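# Open the folder flat on the table

## Task

Get the folder open so it rests opened out on the table top.

## Robot and tools

ROBOT. Two arms, left_arm and right_arm, each ending in a hand with index, middle and ring fingers and a thumb, driven by sixteen motors. right_arm has a right hand; left_arm has its mirror image. Every hand has a hand point, placed off the palm side near the index and middle knuckles. In that point's axes, +z runs along straight fingers toward the tips, +y points out of the palm face (the palm lies at y = -0.062 m), and +x crosses the palm away from the thumb on the right hand but toward the thumb on the left. Straight fingertips reach about 0.156 m past the hand point in z. A rigid mast sits on the palm side at the wrist and can strike things. Fingertips have rubber caps; the rest of the hand is hard plastic.

FRAMES. Scene frame: origin at table-top height, halfway between the nominal bases, +z up, +x out over the table, left_arm toward +y. Arm names do not match image sides. Bases: left_arm at (-0.008, +0.324, +0.021) m, right_arm at (+0.012, -0.450, +0.021) m, each turned very slightly about z. Reported hand positions, orientations, velocities and wrist-camera poses use each arm's own base frame; fixed cameras and the table use the scene frame. Offsets always use the axes of that arm's current Hand target. Printed positions may be a few cm off.

THE 48-NUMBER ROW. One row covers both arms, every number in [-1, 1], even when one arm stays still. Order: left dx, dy, dz, rx, ry, rz; then the left hand's sixteen motors; then left current_limit, speed; then the same 24 for the right arm. Motor order: index_mcp, index_abd, index_pip, index_dip, thumb_cmc, thumb_axl, thumb_mcp, thumb_ipl, middle_mcp, middle_abd, middle_pip, middle_dip, ring_mcp, ring_abd, ring_pip, ring_dip. The result lists use this order too.
Pose numbers are offsets, not poses: measured from the Hand target in force when the action or move begins, in that target's axes. 1.0 equals 0.6 m of travel or 180 degrees; rx, ry, rz form a single rotation vector. All six at 0 asks for the current Hand target again. Repeating an offset in a new call moves the arm further. Orientation is clipped to within 32 degrees of the measured one per step.
Motor numbers are absolute goal angles scaled between each hinge's two stops; 0 is itself a goal, not 'keep'. Toward -1, _mcp, _pip, _dip curl fingers and thumb_cmc brings the thumb in front of the palm. Straight values: _mcp +0.75, _abd 0.00, _pip +0.58, _dip +0.70, thumb_cmc +0.71, thumb_axl +0.68, thumb_mcp +0.23, thumb_ipl +0.17. To leave a hand unchanged, send back its hand_goal, hand_current_limit and hand_speed. current_limit maps -1..+1 onto 0..550 mA (floor 11 mA); speed sets goal-following rate as (speed+1)/2 of 8.5 rad/s. They begin at +0.4 and -0.6 and persist once written.

TOOLS.
execute_actions(actions, cameras): actions is a list of actions, each a table of up to 15 rows, one row per 1/30 s step; a short table repeats its final row to fill 15 steps. Every row within an action is an offset from the action's starting Hand target. An empty list returns state plus all camera images. cameras: list of names, ["all"], or [].
move(target, speed, blend, stop_force, zero, blocking, cameras): straight-line path for each hand point to target, one row or a list of up to 15 rows, all offsets from the same starting Hand targets. speed: m/s, 0.002 to 3.6, default 0.25 (turns up to twice that in rad/s); one value or one per target. blend: metres of corner rounding per target, 0 means halt there. stop_force: N, 3 to 120, both arms; a path ends when the wrist senses that much push against its travel, then backs off slightly. zero: with stop_force, re-zero first (default true). blocking=false returns after about 0.5 s while moving; not allowed with stop_force. Paths take 0.5 to 10 s and do not avoid obstacles. The result ends with a move: line (done, off_target, moving, held, fault) and limits flags such as paced or held.
wait(seconds 0 to 10), stop() to brake a running move, zoom_image(camera, region [x0,y0,x1,y1] pixels, at most 504 by 504, from the latest images), zero_wrist_force(arm), finished_scene(scene: current scene number) which is final.
Cameras: cam_head_left, cam_head_right, cam_high, cam_low (504x504), cam_left_wrist, cam_right_wrist (616x616 fisheye).

RESULTS. Per arm: end_effector_position (m), end_effector_quat_wxyz, velocities (left out when joints read within noise), Hand target (base for next offsets; the hand often rests a little short of it), joint positions and torques, Wrist force/torque in the hand-point axes plus the peak since last shown. Per hand: hand_goal, hand_measured, hand_current_ma, hand_state (moving, goal, blocked, overload), hand_current_limit, hand_speed. Watch for MOTOR HOT, fault and HAND FAULT lines; after HAND FAULT, later robot calls in that same reply are skipped.

AVOID. Nothing may leave the table. Avoid hard hits, fast contact and targets pushed far into surfaces: about 150 N of outside force or joint load limits (wrist joints 24.6 N m) stop the arm for 10 s. Keep arms and hands from pressing each other. A motor at 495 mA or more for 5 s shuts down for 10 s. Don't route paths near an arm's own base. Don't release parts while they move. Prefer slow, smooth moves; use stop_force when touching down.

Each tool is called after "Call:" by a JSON object that holds its "fn" and its "kwargs", one argument or row to a line.

## Session

Call:
{"fn": "execute_actions", "kwargs": {
  "actions": []
}}

Scene clock: 0.00 s.
left_arm: end_effector_position=(+0.4877, -0.0950, +0.1751) hand_goal=(+0.754, +0.000, +0.576, +0.696, +0.714, +0.678, +0.226, +0.168, +0.754, +0.000, +0.576, +0.696, +0.754, +0.000, +0.576, +0.696) hand_measured=(+0.754, +0.000, +0.576, +0.696, +0.714, +0.678, +0.226, +0.168, +0.754, +0.000, +0.576, +0.696, +0.754, +0.000, +0.576, +0.696) hand_current_ma=(+0, +0, +0, +0, +0, +0, +0, +0, +0, +0, +0, +0, +0, +0, +0, +0) hand_state=(goal, goal, goal, goal, goal, goal, goal, goal, goal, goal, goal, goal, goal, goal, goal, goal) hand_current_limit=0.40 hand_speed=-0.60 end_effector_quat_wxyz=(+0.155, +0.773, +0.599, -0.140) | right_arm: end_effector_position=(+0.7639, +0.4171, +0.1037) hand_goal=(+0.754, +0.000, +0.576, +0.696, +0.714, +0.678, +0.226, +0.168, +0.754, +0.000, +0.576, +0.696, +0.754, +0.000, +0.576, +0.696) hand_measured=(+0.754, +0.000, +0.576, +0.696, +0.714, +0.678, +0.226, +0.168, +0.754, +0.000, +0.576, +0.696, +0.754, +0.000, +0.576, +0.696) hand_current_ma=(+0, +0, +0, +0, +0, +0, +0, +0, +0, +0, +0, +0, +0, +0, +0, +0) hand_state=(goal, goal, goal, goal, goal, goal, goal, goal, goal, goal, goal, goal, goal, goal, goal, goal) hand_current_limit=0.40 hand_speed=-0.60 end_effector_quat_wxyz=(-0.232, +0.791, -0.563, +0.067)
Joint positions: left_arm=[3.472 -1.42 -2.192 -1.273 1.185 0.616] | right_arm=[0.273 -0.572 0.819 -2.273 -1.389 3.123]
Joint velocities: within noise
Joint torques (N m): no reading
Wrist force (N): no reading
Wrist torque (N m): no reading
Wrist force, peak (N): no reading
Hand target: left_arm +0.4877, -0.0950, +0.1751; +0.155, +0.773, +0.599, -0.140 | right_arm +0.7639, +0.4171, +0.1037; -0.232, +0.791, -0.563, +0.067

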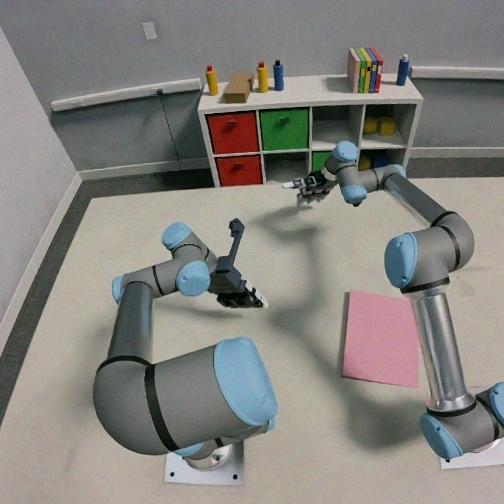

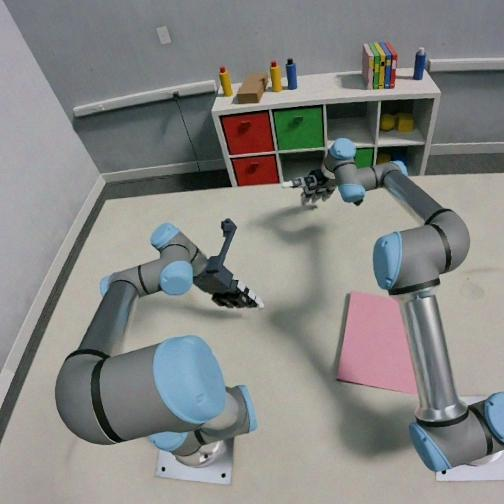

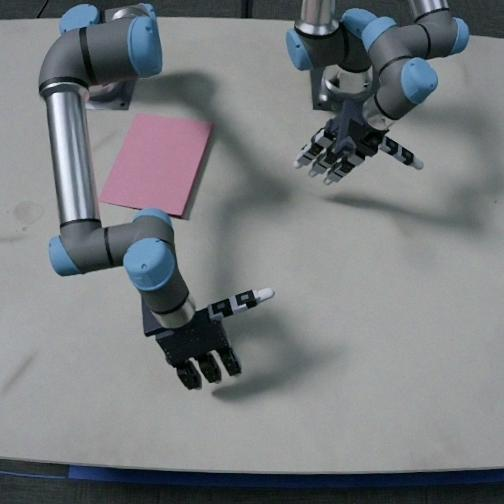

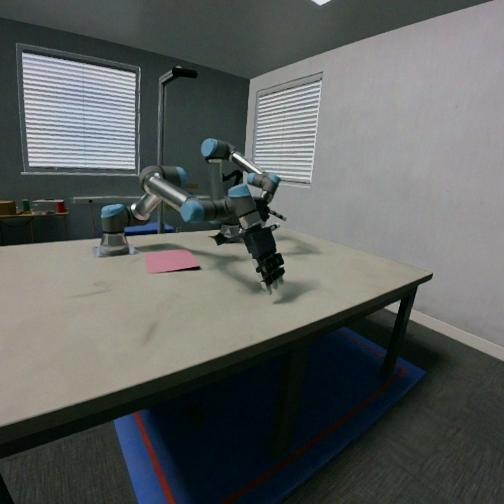

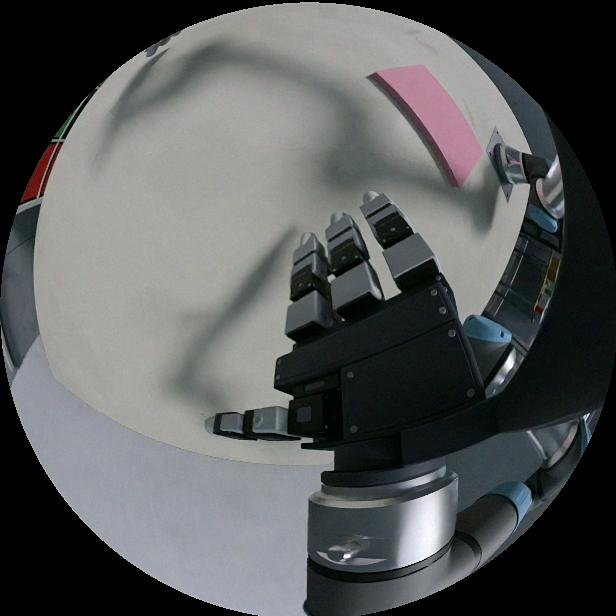

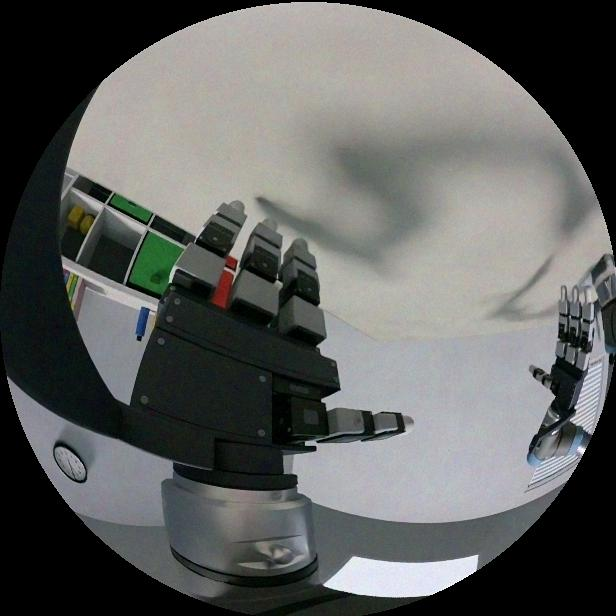

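Call:
{"fn": "zoom_image", "kwargs": {
  "camera": "cam_high",
  "region": [80, 100, 230, 230]
}}

Call:
{"fn": "zoom_image", "kwargs": {
  "camera": "cam_head_left",
  "region": [320, 270, 440, 400]
}}

Call:
{"fn": "zoom_image", "kwargs": {
  "camera": "cam_low",
  "region": [130, 235, 220, 290]
}}

Call:
{"fn": "zoom_image", "kwargs": {
  "camera": "cam_left_wrist",
  "region": [350, 50, 500, 200]
}}

Scaled by 3.360.

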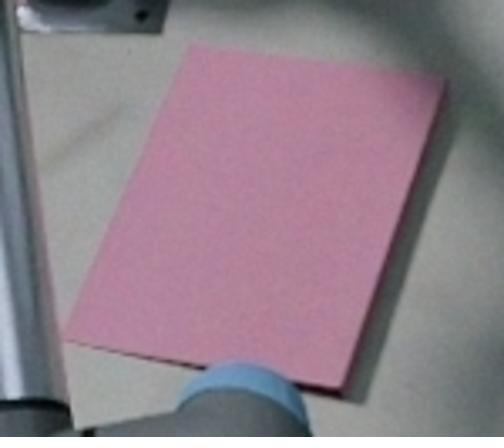

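Scaled by 3.877.

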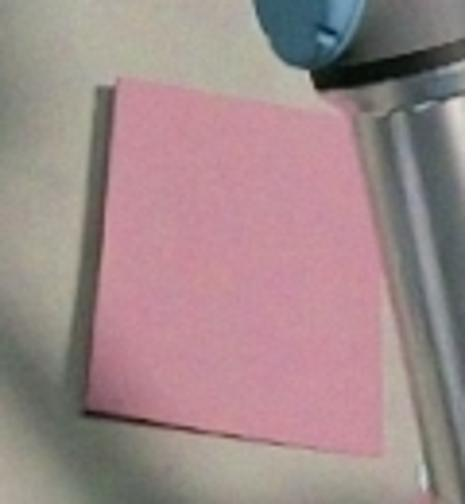

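Scaled by 5.600.

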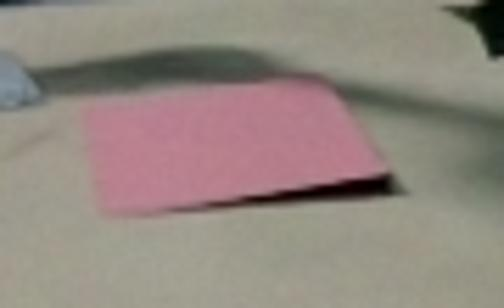

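Scaled by 3.360 from the camera's 616x616 image, which has a finer 880x880 frame.

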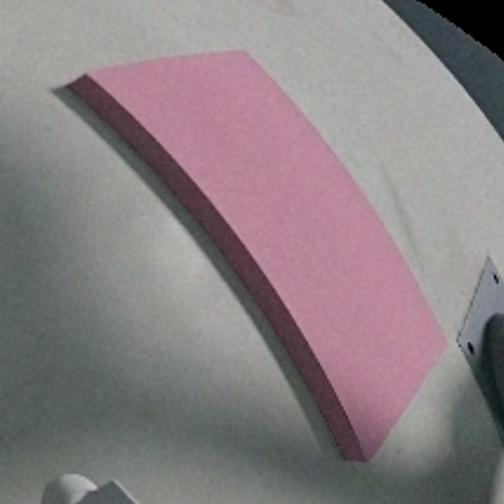

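Call:
{"fn": "move", "kwargs": {
  "target": [-0.294, 0.078, 0.136, 0, 0, 0, 0.754, 0.0, 0.576, 0.696, 0.714, 0.678, 0.226, 0.168, 0.754, 0.0, 0.576, 0.696, 0.754, 0.0, 0.576, 0.696, 0.4, -0.6, 0, 0, 0, 0, 0, 0, 0.754, 0.0, 0.576, 0.696, 0.714, 0.678, 0.226, 0.168, 0.754, 0.0, 0.576, 0.696, 0.754, 0.0, 0.576, 0.696, 0.4, -0.6],
  "cameras": ["all"]
}}

Call:
{"fn": "zoom_image", "kwargs": {
  "camera": "cam_left_wrist",
  "region": [300, 20, 600, 320]
}}

Scene clock: 20.80 s.
left_arm: end_effector_position=(+0.4879, -0.2948, +0.1750) hand_goal=(+0.754, +0.000, +0.576, +0.696, +0.714, +0.678, +0.226, +0.168, +0.754, +0.000, +0.576, +0.696, +0.754, +0.000, +0.576, +0.696) hand_measured=(+0.754, +0.000, +0.576, +0.696, +0.714, +0.678, +0.224, +0.168, +0.754, +0.000, +0.576, +0.696, +0.754, +0.000, +0.576, +0.696) hand_current_ma=(-2, +0, +1, +0, +0, -2, -6, -1, -2, +0, +1, +0, -2, +0, +1, +0) hand_state=(goal, goal, goal, goal, goal, goal, goal, goal, goal, goal, goal, goal, goal, goal, goal, goal) hand_current_limit=0.40 hand_speed=-0.60 end_effector_quat_wxyz=(+0.155, +0.773, +0.599, -0.140) | right_arm: end_effector_position=(+0.7639, +0.4171, +0.1037) hand_goal=(+0.754, +0.000, +0.576, +0.696, +0.714, +0.678, +0.226, +0.168, +0.754, +0.000, +0.576, +0.696, +0.754, +0.000, +0.576, +0.696) hand_measured=(+0.752, +0.000, +0.576, +0.696, +0.712, +0.678, +0.224, +0.168, +0.752, +0.000, +0.576, +0.696, +0.752, +0.000, +0.576, +0.696) hand_current_ma=(-2, +0, +0, +0, -1, +0, -2, +0, -2, +0, +0, +0, -2, +0, +0, +0) hand_state=(goal, goal, goal, goal, goal, goal, goal, goal, goal, goal, goal, goal, goal, goal, goal, goal) hand_current_limit=0.40 hand_speed=-0.60 end_effector_quat_wxyz=(-0.232, +0.791, -0.563, +0.067)
Joint positions: left_arm=[2.98 -1.569 -2.12 -0.984 1.152 0.081] | right_arm=[0.273 -0.572 0.819 -2.273 -1.389 3.123]
Joint torques (N m): left_arm=[-8.94 19.75 14.15 3.19 -2.63 -2.44] | right_arm=[-0.16 -56.11 -22.75 -3.28 0.27 -0.02]
Wrist force (N): left_arm=[0.1 0.1 -0.3] | right_arm=[-0.1 0.1 0.1]
Wrist torque (N m): left_arm=[0.02 -0.02 -0.04] | right_arm=[0.01 0.01 0.00]
Wrist force, peak (N): left_arm=[-2.1 0.6 1.0] | right_arm=[-0.1 0.3 0.3]
Hand target: left_arm +0.4879, -0.2949, +0.1750; +0.155, +0.773, +0.599, -0.140 | right_arm +0.7639, +0.4171, +0.1037; -0.232, +0.791, -0.563, +0.067
Off the commanded pose: left_arm 0.000 m, 0 deg | right_arm 0.000 m, 0 deg.
move: done

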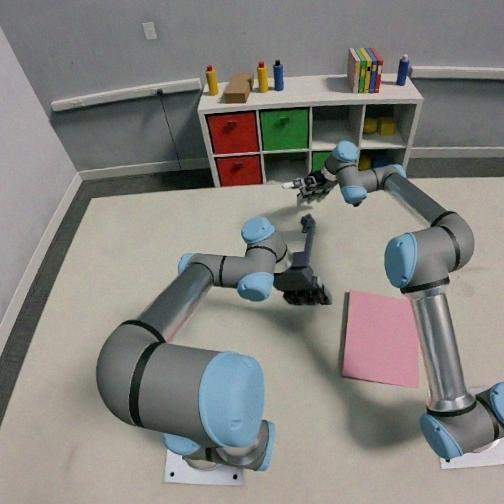

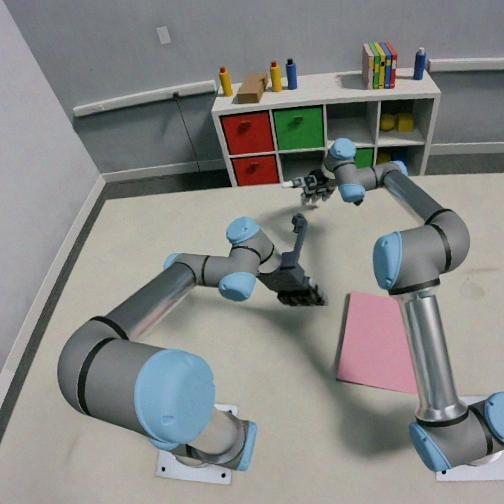

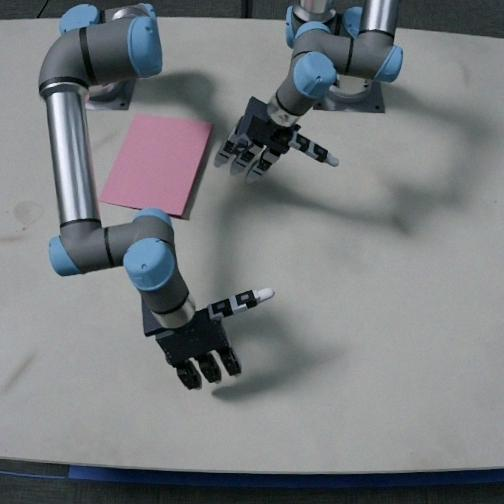

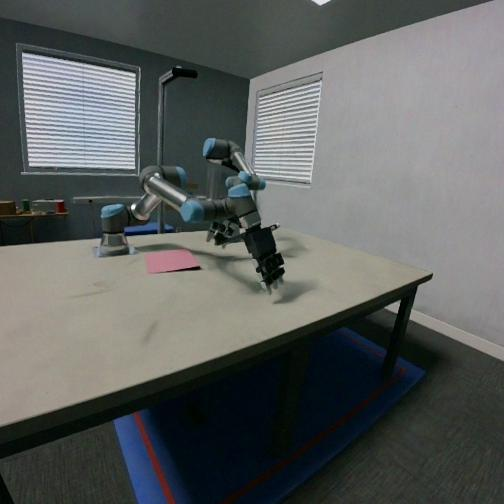

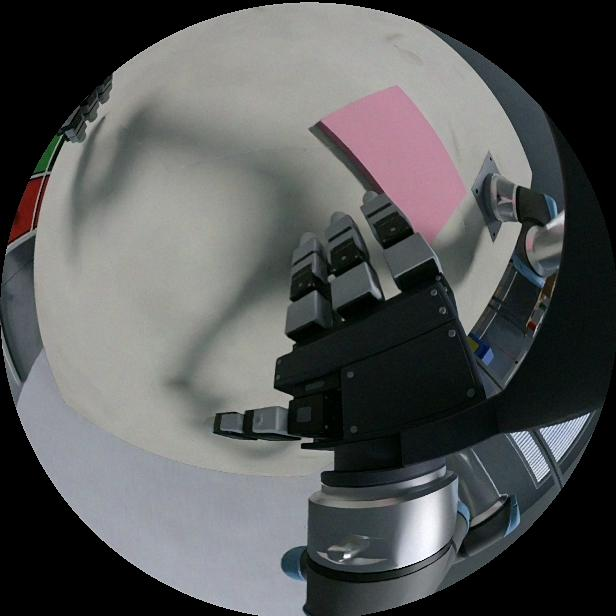

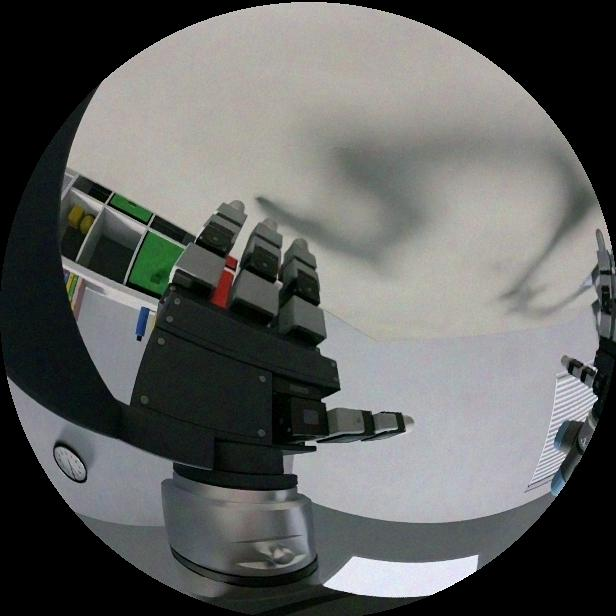

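Scaled by 1.680 from the camera's 616x616 image, which has a finer 880x880 frame.

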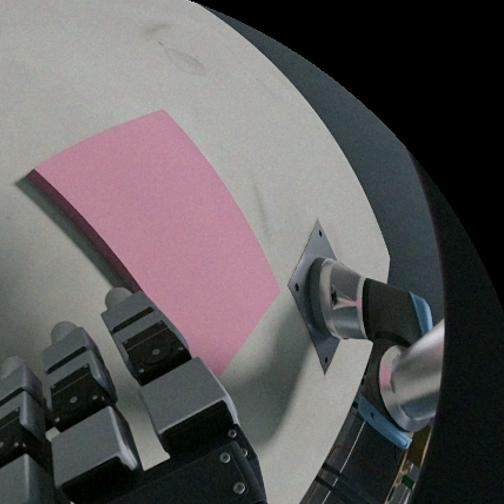

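Call:
{"fn": "zoom_image", "kwargs": {
  "camera": "cam_left_wrist",
  "region": [305, 80, 385, 200]
}}

Call:
{"fn": "zoom_image", "kwargs": {
  "camera": "cam_high",
  "region": [160, 170, 230, 230]
}}

Call:
{"fn": "zoom_image", "kwargs": {
  "camera": "cam_low",
  "region": [140, 240, 210, 280]
}}

Scaled by 4.200 from the camera's 616x616 image, which has a finer 880x880 frame.

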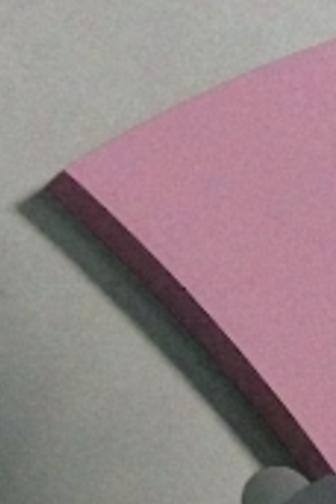

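Scaled by 7.200.

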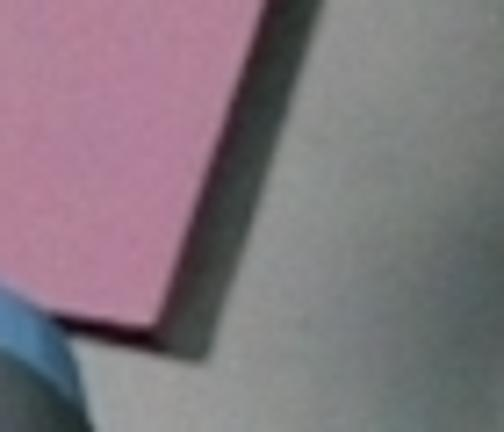

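Scaled by 7.200.

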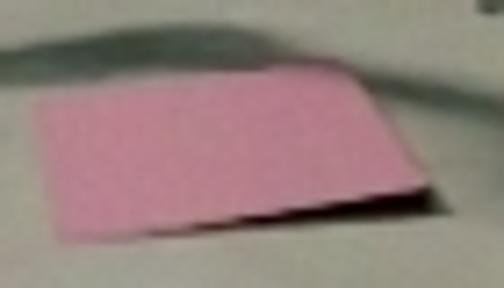

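Call:
{"fn": "move", "kwargs": {
  "target": [0.02, -0.004, 0.046, 0, -0.32, 0, 0.754, 0.0, 0.576, 0.696, 0.714, 0.678, 0.226, 0.168, 0.754, 0.0, 0.576, 0.696, 0.754, 0.0, 0.576, 0.696, 0.4, -0.6, 0, 0, 0, 0, 0, 0, 0.754, 0.0, 0.576, 0.696, 0.714, 0.678, 0.226, 0.168, 0.754, 0.0, 0.576, 0.696, 0.754, 0.0, 0.576, 0.696, 0.4, -0.6],
  "speed": 0.4,
  "cameras": ["cam_left_wrist", "cam_high"]
}}

Scene clock: 42.03 s.
left_arm: end_effector_position=(+0.4877, -0.2949, +0.1448) hand_goal=(+0.754, +0.000, +0.576, +0.696, +0.714, +0.678, +0.226, +0.168, +0.754, +0.000, +0.576, +0.696, +0.754, +0.000, +0.576, +0.696) hand_measured=(+0.754, +0.002, +0.576, +0.696, +0.714, +0.678, +0.224, +0.168, +0.754, +0.002, +0.576, +0.696, +0.754, +0.002, +0.576, +0.696) hand_current_ma=(-2, +2, +1, +0, +0, -2, -6, -1, -2, +3, +1, +0, -2, +3, +1, +0) hand_state=(goal, goal, goal, goal, goal, goal, goal, goal, goal, goal, goal, goal, goal, goal, goal, goal) hand_current_limit=0.40 hand_speed=-0.60 end_effector_quat_wxyz=(+0.425, +0.610, +0.450, -0.495) end_effector_velocity=(-0.001, -0.001, +0.000) end_effector_angular_velocity=(-0.002, -0.001, -0.001) | right_arm: end_effector_position=(+0.7639, +0.4171, +0.1037) hand_goal=(+0.754, +0.000, +0.576, +0.696, +0.714, +0.678, +0.226, +0.168, +0.754, +0.000, +0.576, +0.696, +0.754, +0.000, +0.576, +0.696) hand_measured=(+0.752, +0.000, +0.576, +0.696, +0.712, +0.678, +0.224, +0.168, +0.752, +0.000, +0.576, +0.696, +0.752, +0.000, +0.576, +0.696) hand_current_ma=(-2, +0, +0, +0, -1, +0, -2, +0, -2, +0, +0, +0, -2, +0, +0, +0) hand_state=(goal, goal, goal, goal, goal, goal, goal, goal, goal, goal, goal, goal, goal, goal, goal, goal) hand_current_limit=0.40 hand_speed=-0.60 end_effector_quat_wxyz=(-0.232, +0.791, -0.563, +0.067)
Joint positions: left_arm=[3.313 -1.873 -2.065 -1.972 0.423 1.301] | right_arm=[0.273 -0.572 0.819 -2.273 -1.389 3.123]
Joint velocities: left_arm=[-0.002 0 0 -0.004 -0.002 0.005] | right_arm=[within noise]
Joint torques (N m): left_arm=[-8.82 28.11 12.44 -1.71 -2.26 2.76] | right_arm=[-0.38 -56.84 -23.5 -3.33 0.18 -0.02]
Wrist force (N): left_arm=[0.8 0.1 -0.2] | right_arm=[-0.2 0.3 0.0]
Wrist torque (N m): left_arm=[0.00 0.07 0.20] | right_arm=[0.04 0.03 0.00]
Wrist force, peak (N): left_arm=[1.3 0.4 -0.1] | right_arm=[-0.4 0.0 -0.2]
Hand target: left_arm +0.4876, -0.2950, +0.1448; +0.425, +0.610, +0.450, -0.495 | right_arm +0.7639, +0.4171, +0.1037; -0.232, +0.791, -0.563, +0.067
Off the commanded pose: left_arm 0.000 m, 0 deg | right_arm 0.000 m, 0 deg.
move: done
Images, in order (width x height): cam_high 504x504, cam_left_wrist 616x616.

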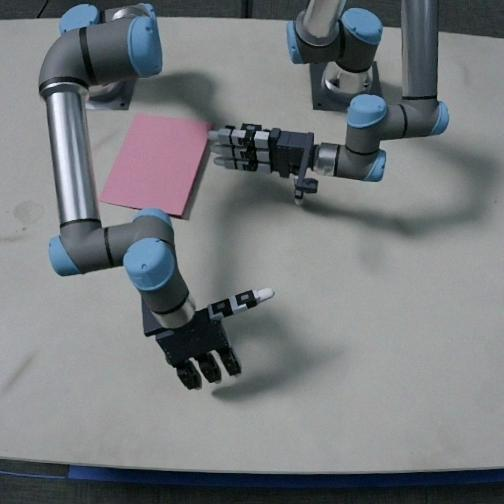

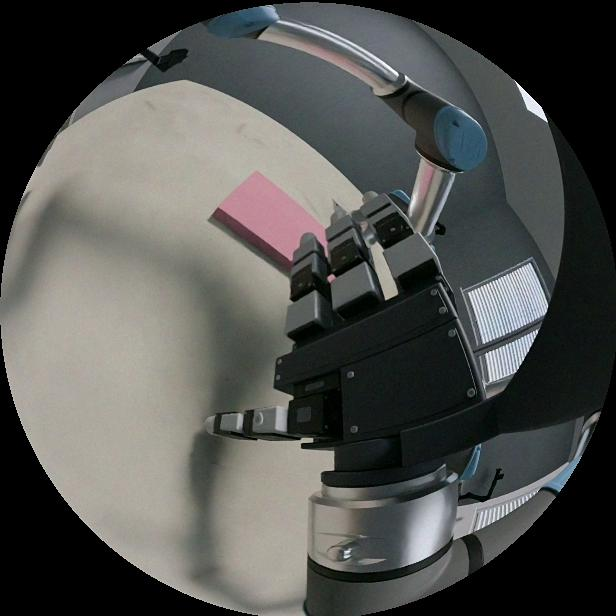

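Call:
{"fn": "zoom_image", "kwargs": {
  "camera": "cam_left_wrist",
  "region": [195, 155, 345, 305]
}}

Scaled by 3.360 from the camera's 616x616 image, which has a finer 880x880 frame.

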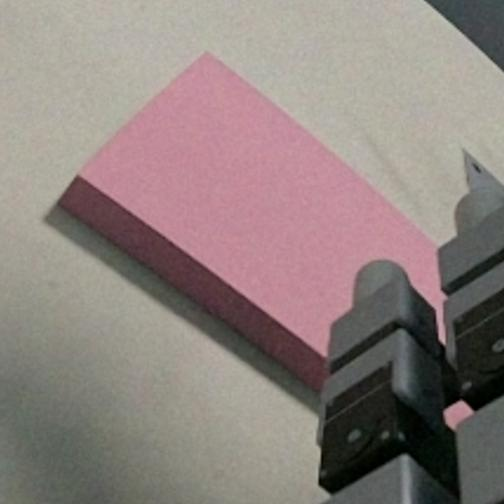

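Call:
{"fn": "zoom_image", "kwargs": {
  "camera": "cam_left_wrist",
  "region": [205, 200, 265, 245]
}}

Call:
{"fn": "zoom_image", "kwargs": {
  "camera": "cam_left_wrist",
  "region": [250, 225, 300, 275]
}}

Scaled by 8.400 from the camera's 616x616 image, which has a finer 880x880 frame.

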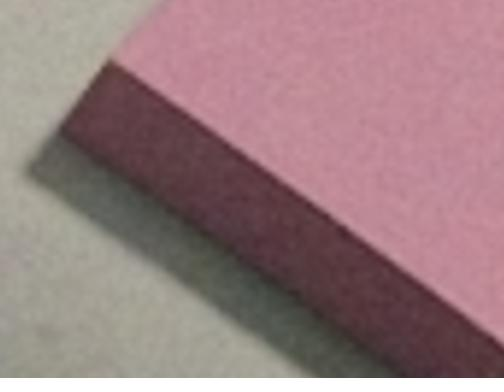

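Scaled by 10.080 from the camera's 616x616 image, which has a finer 880x880 frame.

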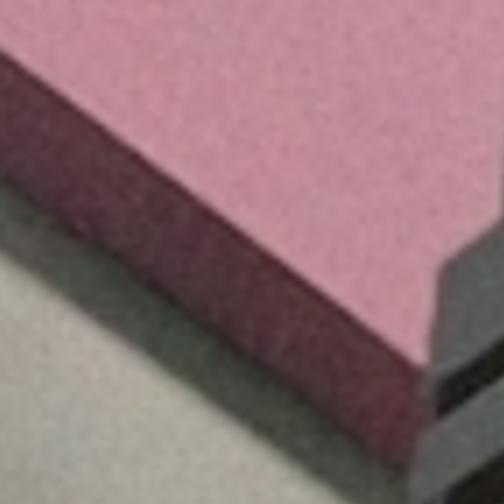

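Call:
{"fn": "move", "kwargs": {
  "target": [0.053, 0.018, 0.107, 0, 0, -0.49, 0.754, 0.0, 0.576, 0.696, 0.714, 0.678, 0.226, 0.168, 0.754, 0.0, 0.576, 0.696, 0.754, 0.0, 0.576, 0.696, 0.4, -0.6, 0, 0, 0, 0, 0, 0, 0.754, 0.0, 0.576, 0.696, 0.714, 0.678, 0.226, 0.168, 0.754, 0.0, 0.576, 0.696, 0.754, 0.0, 0.576, 0.696, 0.4, -0.6],
  "speed": 0.5,
  "cameras": ["cam_left_wrist", "cam_high"]
}}

Call:
{"fn": "zoom_image", "kwargs": {
  "camera": "cam_left_wrist",
  "region": [100, 100, 350, 350]
}}

Scene clock: 53.03 s.
left_arm: end_effector_position=(+0.4872, -0.3553, +0.1046) hand_goal=(+0.754, +0.000, +0.576, +0.696, +0.714, +0.678, +0.226, +0.168, +0.754, +0.000, +0.576, +0.696, +0.754, +0.000, +0.576, +0.696) hand_measured=(+0.744, +0.002, +0.576, +0.696, +0.708, +0.678, +0.224, +0.168, +0.744, +0.002, +0.576, +0.696, +0.746, +0.002, +0.576, +0.696) hand_current_ma=(-26, +2, +0, +0, -17, -2, -6, -1, -27, +3, +0, +0, -25, +3, +0, +0) hand_state=(goal, goal, goal, goal, goal, goal, goal, goal, goal, goal, goal, goal, goal, goal, goal, goal) hand_current_limit=0.40 hand_speed=-0.60 end_effector_quat_wxyz=(-0.039, +0.125, +0.748, -0.651) | right_arm: end_effector_position=(+0.7639, +0.4171, +0.1037) hand_goal=(+0.754, +0.000, +0.576, +0.696, +0.714, +0.678, +0.226, +0.168, +0.754, +0.000, +0.576, +0.696, +0.754, +0.000, +0.576, +0.696) hand_measured=(+0.752, +0.000, +0.576, +0.696, +0.712, +0.678, +0.224, +0.168, +0.752, +0.000, +0.576, +0.696, +0.752, +0.000, +0.576, +0.696) hand_current_ma=(-2, +0, +0, +0, -1, +0, -2, +0, -2, +0, +0, +0, -2, +0, +0, +0) hand_state=(goal, goal, goal, goal, goal, goal, goal, goal, goal, goal, goal, goal, goal, goal, goal, goal) hand_current_limit=0.40 hand_speed=-0.60 end_effector_quat_wxyz=(-0.232, +0.791, -0.563, +0.067)
Joint positions: left_arm=[3.112 -2.016 -1.792 -1.813 0.246 -0.542] | right_arm=[0.273 -0.572 0.819 -2.273 -1.389 3.123]
Joint torques (N m): left_arm=[-4.97 28.15 25.67 -0.78 0.15 2.35] | right_arm=[0.15 -57.4 -22.56 -3.37 0.33 -0.02]
Wrist force (N): left_arm=[0.6 1.6 -1.1] | right_arm=[0.0 0.0 -0.2]
Wrist torque (N m): left_arm=[0.03 -0.15 0.18] | right_arm=[0.02 0.01 0.00]
Wrist force, peak (N): left_arm=[0.5 2.1 -0.8] | right_arm=[-0.4 0.0 -0.1]
Hand target: left_arm +0.4873, -0.3553, +0.1046; -0.039, +0.125, +0.748, -0.651 | right_arm +0.7639, +0.4171, +0.1037; -0.232, +0.791, -0.563, +0.067
Off the commanded pose: left_arm 0.000 m, 0 deg | right_arm 0.000 m, 0 deg.
move: done
Images, in order (width x height): cam_high 504x504, cam_left_wrist 616x616.

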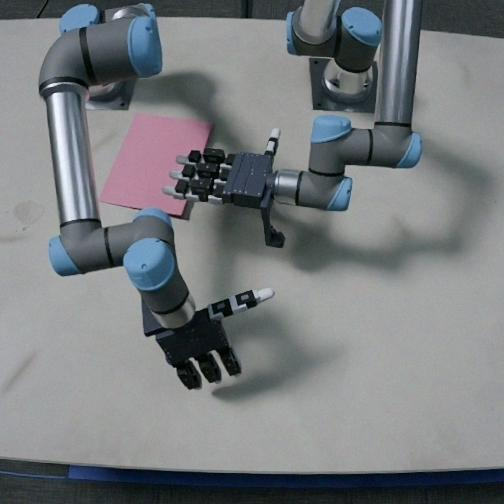

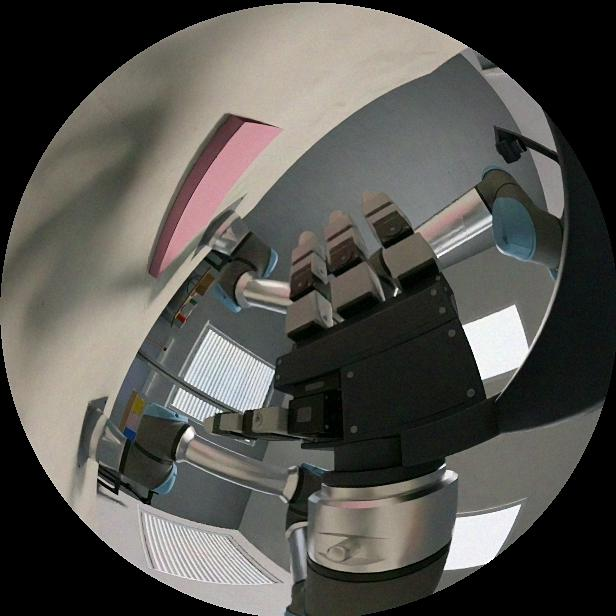

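Scaled by 2.016 from the camera's 616x616 image, which has a finer 880x880 frame.

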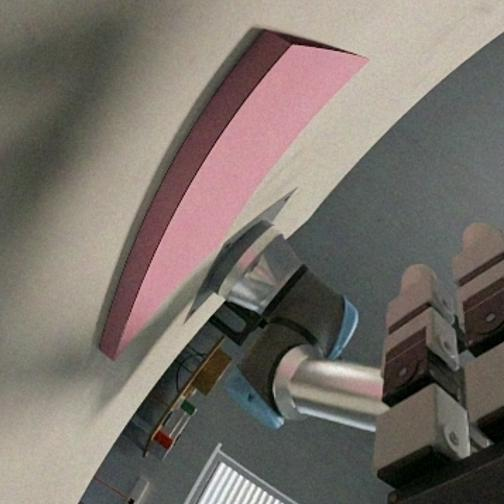

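Call:
{"fn": "zoom_image", "kwargs": {
  "camera": "cam_left_wrist",
  "region": [205, 105, 295, 165]
}}

Call:
{"fn": "zoom_image", "kwargs": {
  "camera": "cam_left_wrist",
  "region": [140, 240, 180, 290]
}}

Scaled by 5.600 from the camera's 616x616 image, which has a finer 880x880 frame.

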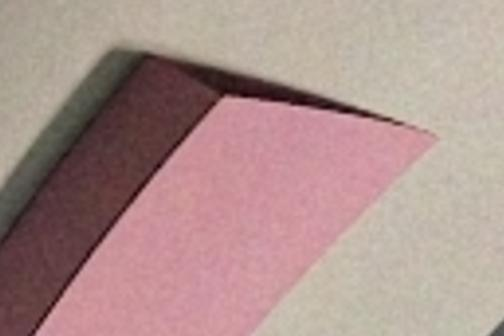

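Scaled by 10.080 from the camera's 616x616 image, which has a finer 880x880 frame.

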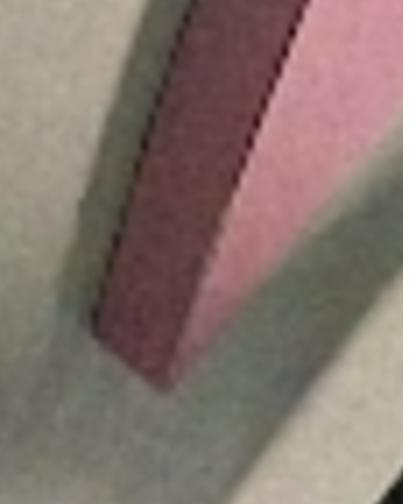

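Call:
{"fn": "move", "kwargs": {
  "target": [
    [0.059, -0.048, -0.285, 0, 0, 0, 0.754, 0.0, 0.576, 0.696, 0.714, 0.678, 0.226, 0.168, 0.754, 0.0, 0.576, 0.696, 0.754, 0.0, 0.576, 0.696, 0.4, -0.6, 0, 0, 0, 0, 0, 0, 0.479, 0.0, 0.066, 0.188, 0.714, 0.678, 0.226, 0.168, 1.0, 0.0, -0.95, -0.8, 1.0, 0.0, -0.95, -0.8, 0.4, -0.4],
    [0.059, -0.048, -0.285, 0, 0, 0, 0.754, 0.0, 0.576, 0.696, 0.714, 0.678, 0.226, 0.168, 0.754, 0.0, 0.576, 0.696, 0.754, 0.0, 0.576, 0.696, 0.4, -0.6, 0.1687, 0.4682, -0.3013, -0.1308, 0.0864, 0.1537, 0.479, 0.0, 0.066, 0.188, 0.714, 0.678, 0.226, 0.168, 1.0, 0.0, -0.95, -0.8, 1.0, 0.0, -0.95, -0.8, 0.4, -0.4]
  ],
  "speed": 0.25,
  "blend": 0.02,
  "cameras": ["all"]
}}

Call:
{"fn": "zoom_image", "kwargs": {
  "camera": "cam_right_wrist",
  "region": [150, 0, 500, 350]
}}

Call:
{"fn": "zoom_image", "kwargs": {
  "camera": "cam_high",
  "region": [70, 80, 270, 280]
}}

Scene clock: 85.57 s.
left_arm: end_effector_position=(+0.4869, -0.1856, +0.1548) hand_goal=(+0.754, +0.000, +0.576, +0.696, +0.714, +0.678, +0.226, +0.168, +0.754, +0.000, +0.576, +0.696, +0.754, +0.000, +0.576, +0.696) hand_measured=(+0.744, +0.002, +0.576, +0.696, +0.708, +0.678, +0.224, +0.168, +0.744, +0.002, +0.576, +0.696, +0.746, +0.002, +0.576, +0.696) hand_current_ma=(-28, +2, +0, +0, -18, -2, -6, -1, -28, +3, +0, +0, -26, +3, +0, +0) hand_state=(goal, goal, goal, goal, goal, goal, goal, goal, goal, goal, goal, goal, goal, goal, goal, goal) hand_current_limit=0.40 hand_speed=-0.60 end_effector_quat_wxyz=(-0.039, +0.125, +0.748, -0.651) | right_arm: end_effector_position=(+0.4927, +0.1984, +0.1235) hand_goal=(+0.480, +0.000, +0.066, +0.188, +0.714, +0.678, +0.226, +0.168, +1.000, +0.000, -0.950, -0.800, +1.000, +0.000, -0.950, -0.800) hand_measured=(+0.480, +0.000, +0.070, +0.192, +0.712, +0.678, +0.224, +0.168, +0.990, +0.000, -0.904, -0.766, +0.990, +0.000, -0.906, -0.762) hand_current_ma=(+0, +0, +4, +2, -1, +0, -2, +0, -14, +0, +100, +68, -14, +0, +95, +76) hand_state=(goal, goal, goal, goal, goal, goal, goal, goal, goal, goal, blocked, blocked, goal, goal, blocked, blocked) hand_current_limit=0.40 hand_speed=-0.40 end_effector_quat_wxyz=(+0.000, -0.649, +0.761, +0.000)
Joint positions: left_arm=[3.424 -1.95 -1.688 -2.343 0.527 -0.158] | right_arm=[0.051 -1.215 1.774 -2.13 -1.571 3.352]
Joint torques (N m): left_arm=[11.05 26.09 7.59 -1.92 1.35 2.42] | right_arm=[2.39 -39.06 -13.18 -3.01 1.49 -1.48]
Wrist force (N): left_arm=[1.0 1.6 -1.2] | right_arm=[0.4 0.3 -0.1]
Wrist torque (N m): left_arm=[0.03 -0.20 0.28] | right_arm=[0.12 -0.06 0.01]
Wrist force, peak (N): left_arm=[1.3 1.0 -3.3] | right_arm=[2.2 1.5 0.2]
Hand target: left_arm +0.4869, -0.1856, +0.1548; -0.039, +0.125, +0.748, -0.651 | right_arm +0.4926, +0.1984, +0.1234; +0.000, -0.649, +0.761, +0.000
Off the commanded pose: left_arm 0.000 m, 0 deg | right_arm 0.000 m, 0 deg.
move: done; blend cut to 0 m at target 1

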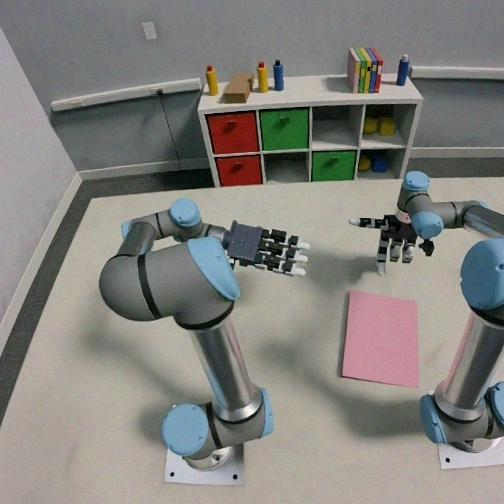

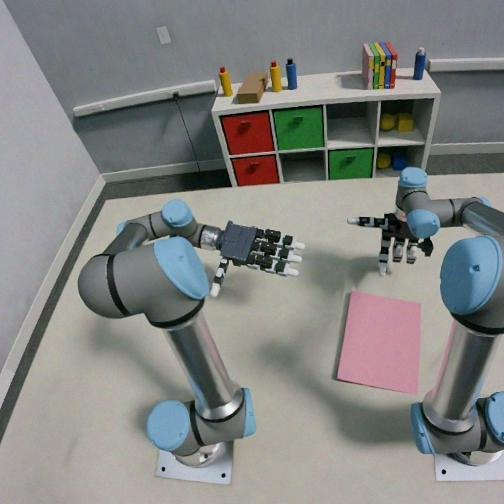

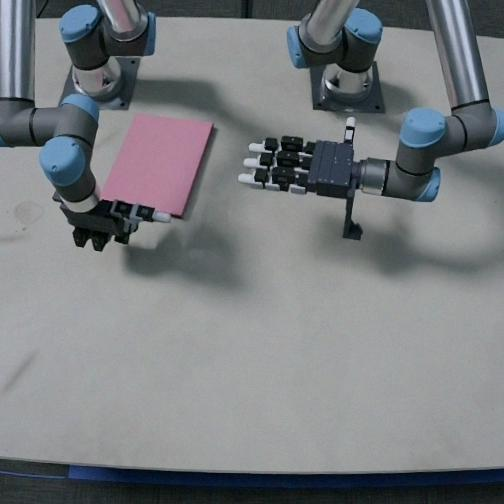

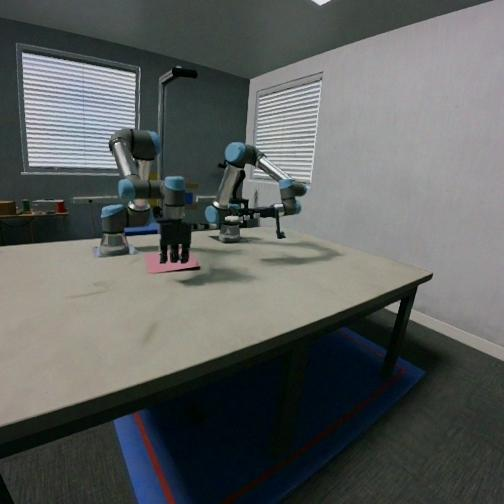

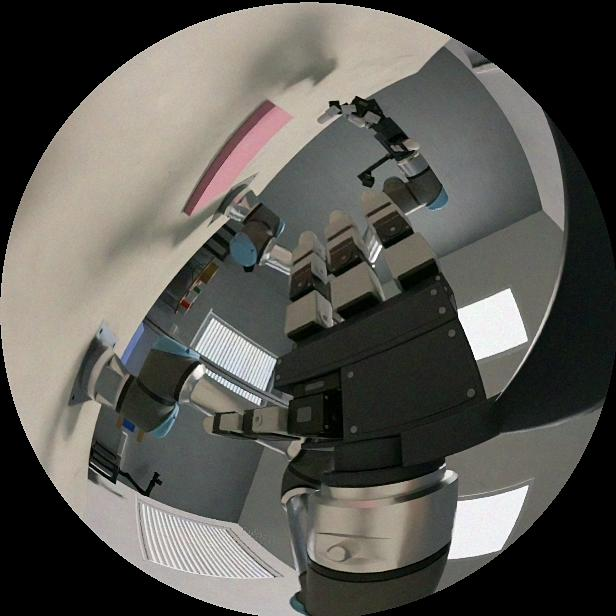

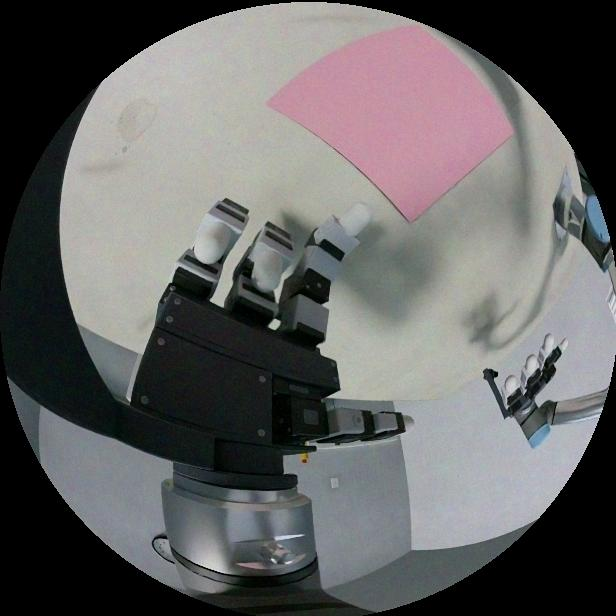

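Scaled by 1.440 from the camera's 616x616 image, which has a finer 880x880 frame.

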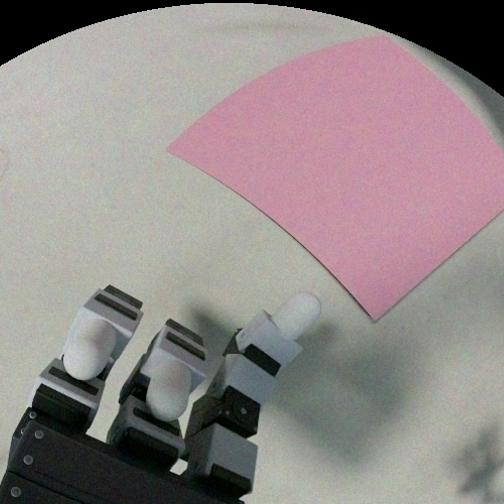

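Scaled by 2.520.

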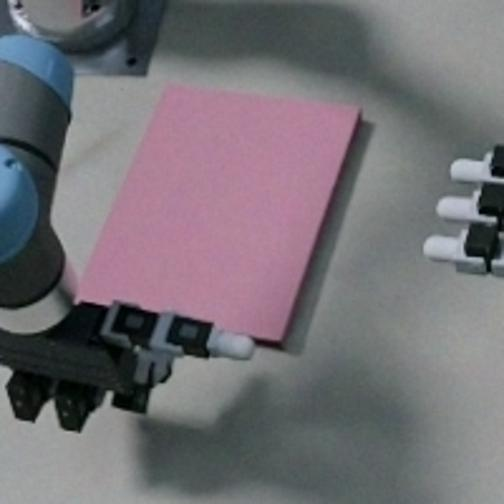

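Call:
{"fn": "move", "kwargs": {
  "target": [0, 0, 0, 0, 0, 0, 0.754, 0.0, 0.576, 0.696, 0.714, 0.678, 0.226, 0.168, 0.754, 0.0, 0.576, 0.696, 0.754, 0.0, 0.576, 0.696, 0.4, -0.6, -0.075, 0, 0.075, 0, 0, 0, 0.479, 0.0, 0.066, 0.188, 0.714, 0.678, 0.226, 0.168, 1.0, 0.0, -0.9, -0.75, 1.0, 0.0, -0.9, -0.75, 0.4, -0.4],
  "speed": 0.2,
  "cameras": ["cam_right_wrist", "cam_high", "cam_low", "cam_left_wrist"]
}}

Call:
{"fn": "zoom_image", "kwargs": {
  "camera": "cam_right_wrist",
  "region": [250, 100, 500, 350]
}}

Call:
{"fn": "zoom_image", "kwargs": {
  "camera": "cam_low",
  "region": [130, 200, 250, 300]
}}

Call:
{"fn": "zoom_image", "kwargs": {
  "camera": "cam_left_wrist",
  "region": [170, 70, 370, 230]
}}

Scene clock: 100.20 s.
left_arm: end_effector_position=(+0.4869, -0.1856, +0.1548) hand_goal=(+0.754, +0.000, +0.576, +0.696, +0.714, +0.678, +0.226, +0.168, +0.754, +0.000, +0.576, +0.696, +0.754, +0.000, +0.576, +0.696) hand_measured=(+0.744, +0.002, +0.576, +0.696, +0.708, +0.678, +0.224, +0.168, +0.744, +0.002, +0.576, +0.696, +0.746, +0.002, +0.576, +0.696) hand_current_ma=(-28, +2, +0, +0, -18, -2, -6, -1, -28, +3, +0, +0, -26, +3, +0, +0) hand_state=(goal, goal, goal, goal, goal, goal, goal, goal, goal, goal, goal, goal, goal, goal, goal, goal) hand_current_limit=0.40 hand_speed=-0.60 end_effector_quat_wxyz=(-0.039, +0.125, +0.748, -0.651) | right_arm: end_effector_position=(+0.4998, +0.2428, +0.0786) hand_goal=(+0.480, +0.000, +0.066, +0.188, +0.714, +0.678, +0.226, +0.168, +1.000, +0.000, -0.900, -0.750, +1.000, +0.000, -0.900, -0.750) hand_measured=(+0.482, +0.000, +0.070, +0.192, +0.712, +0.678, +0.224, +0.168, +0.996, +0.000, -0.892, -0.748, +0.996, +0.000, -0.892, -0.746) hand_current_ma=(+1, +0, +4, +2, -1, +0, -3, +0, -4, +0, +8, +2, -4, +0, +7, +2) hand_state=(goal, goal, goal, goal, goal, goal, goal, goal, goal, goal, goal, goal, goal, goal, goal, goal) hand_current_limit=0.40 hand_speed=-0.40 end_effector_quat_wxyz=(+0.000, -0.649, +0.761, +0.000)
Joint positions: left_arm=[3.424 -1.95 -1.688 -2.343 0.527 -0.158] | right_arm=[0.125 -1.113 1.757 -2.216 -1.571 3.425]
Joint torques (N m): left_arm=[11.4 25.96 8.25 -1.98 1.33 2.34] | right_arm=[-7.23 -30.32 -7.38 -1.53 -1.32 -1.24]
Wrist force (N): left_arm=[0.9 1.4 -1.2] | right_arm=[0.3 0.3 -0.1]
Wrist torque (N m): left_arm=[0.01 -0.20 0.28] | right_arm=[0.11 -0.05 -0.01]
Wrist force, peak (N): left_arm=[1.0 1.6 -1.3] | right_arm=[1.6 0.2 -1.3]
Hand target: left_arm +0.4869, -0.1856, +0.1548; -0.039, +0.125, +0.748, -0.651 | right_arm +0.4997, +0.2428, +0.0784; +0.000, -0.649, +0.761, +0.000
Off the commanded pose: left_arm 0.000 m, 0 deg | right_arm 0.000 m, 0 deg.
move: done
Images, in order (width x height): cam_high 504x504, cam_low 504x504, cam_left_wrist 616x616, cam_right_wrist 616x616.

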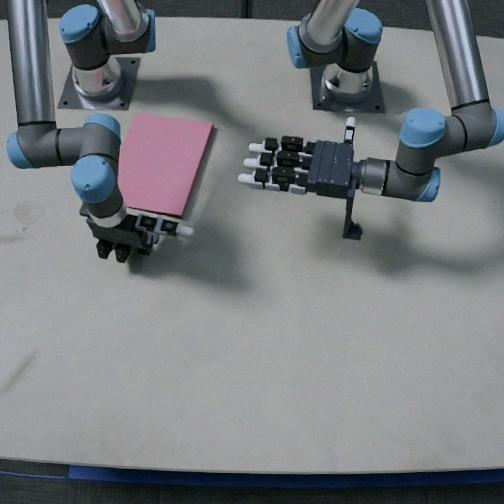

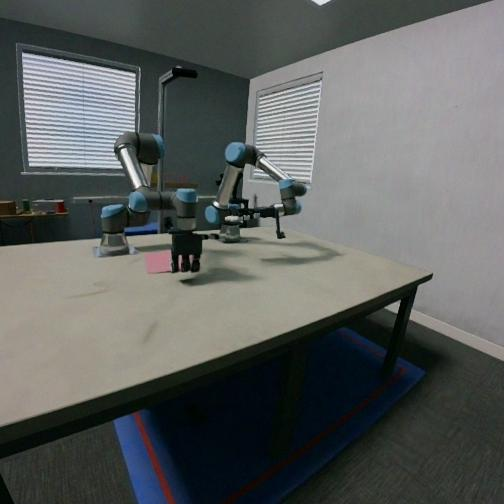

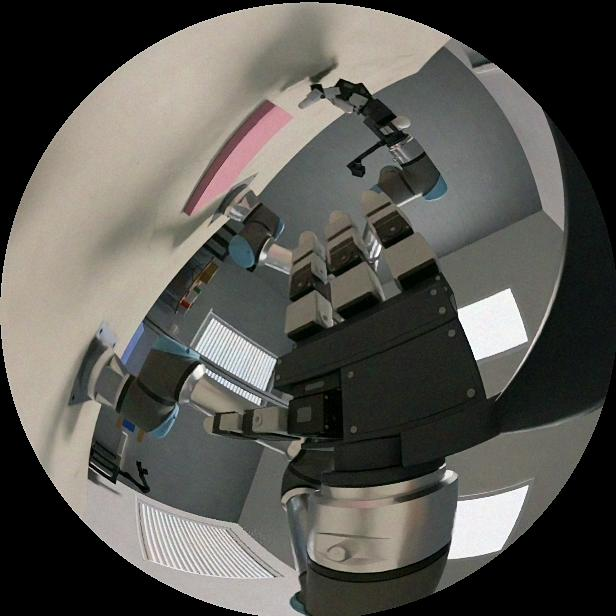

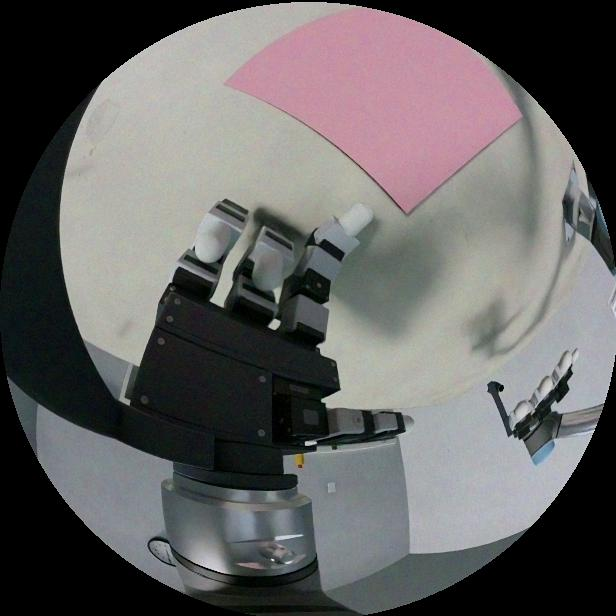

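Scaled by 2.016 from the camera's 616x616 image, which has a finer 880x880 frame.

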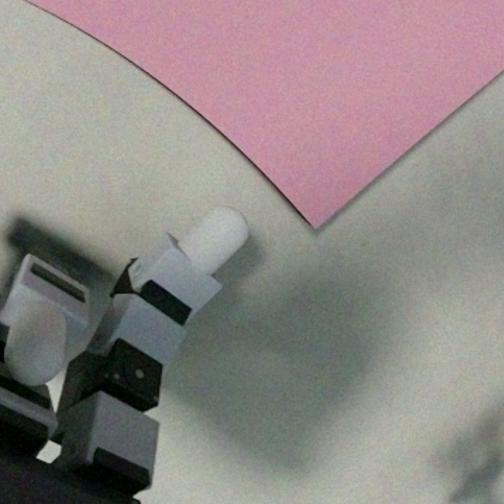

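Scaled by 4.200.

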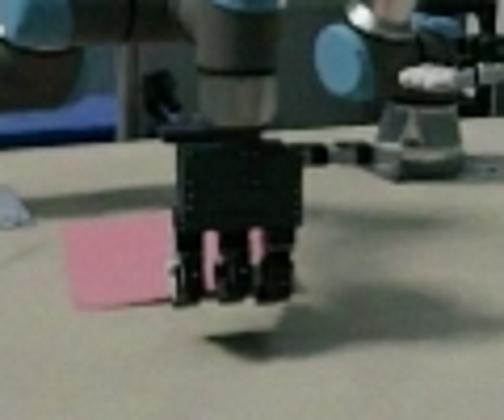

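Scaled by 2.520 from the camera's 616x616 image, which has a finer 880x880 frame.

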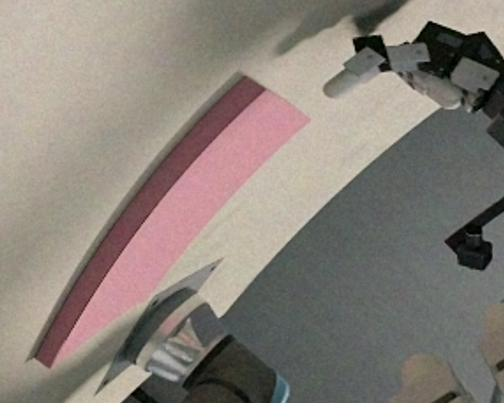

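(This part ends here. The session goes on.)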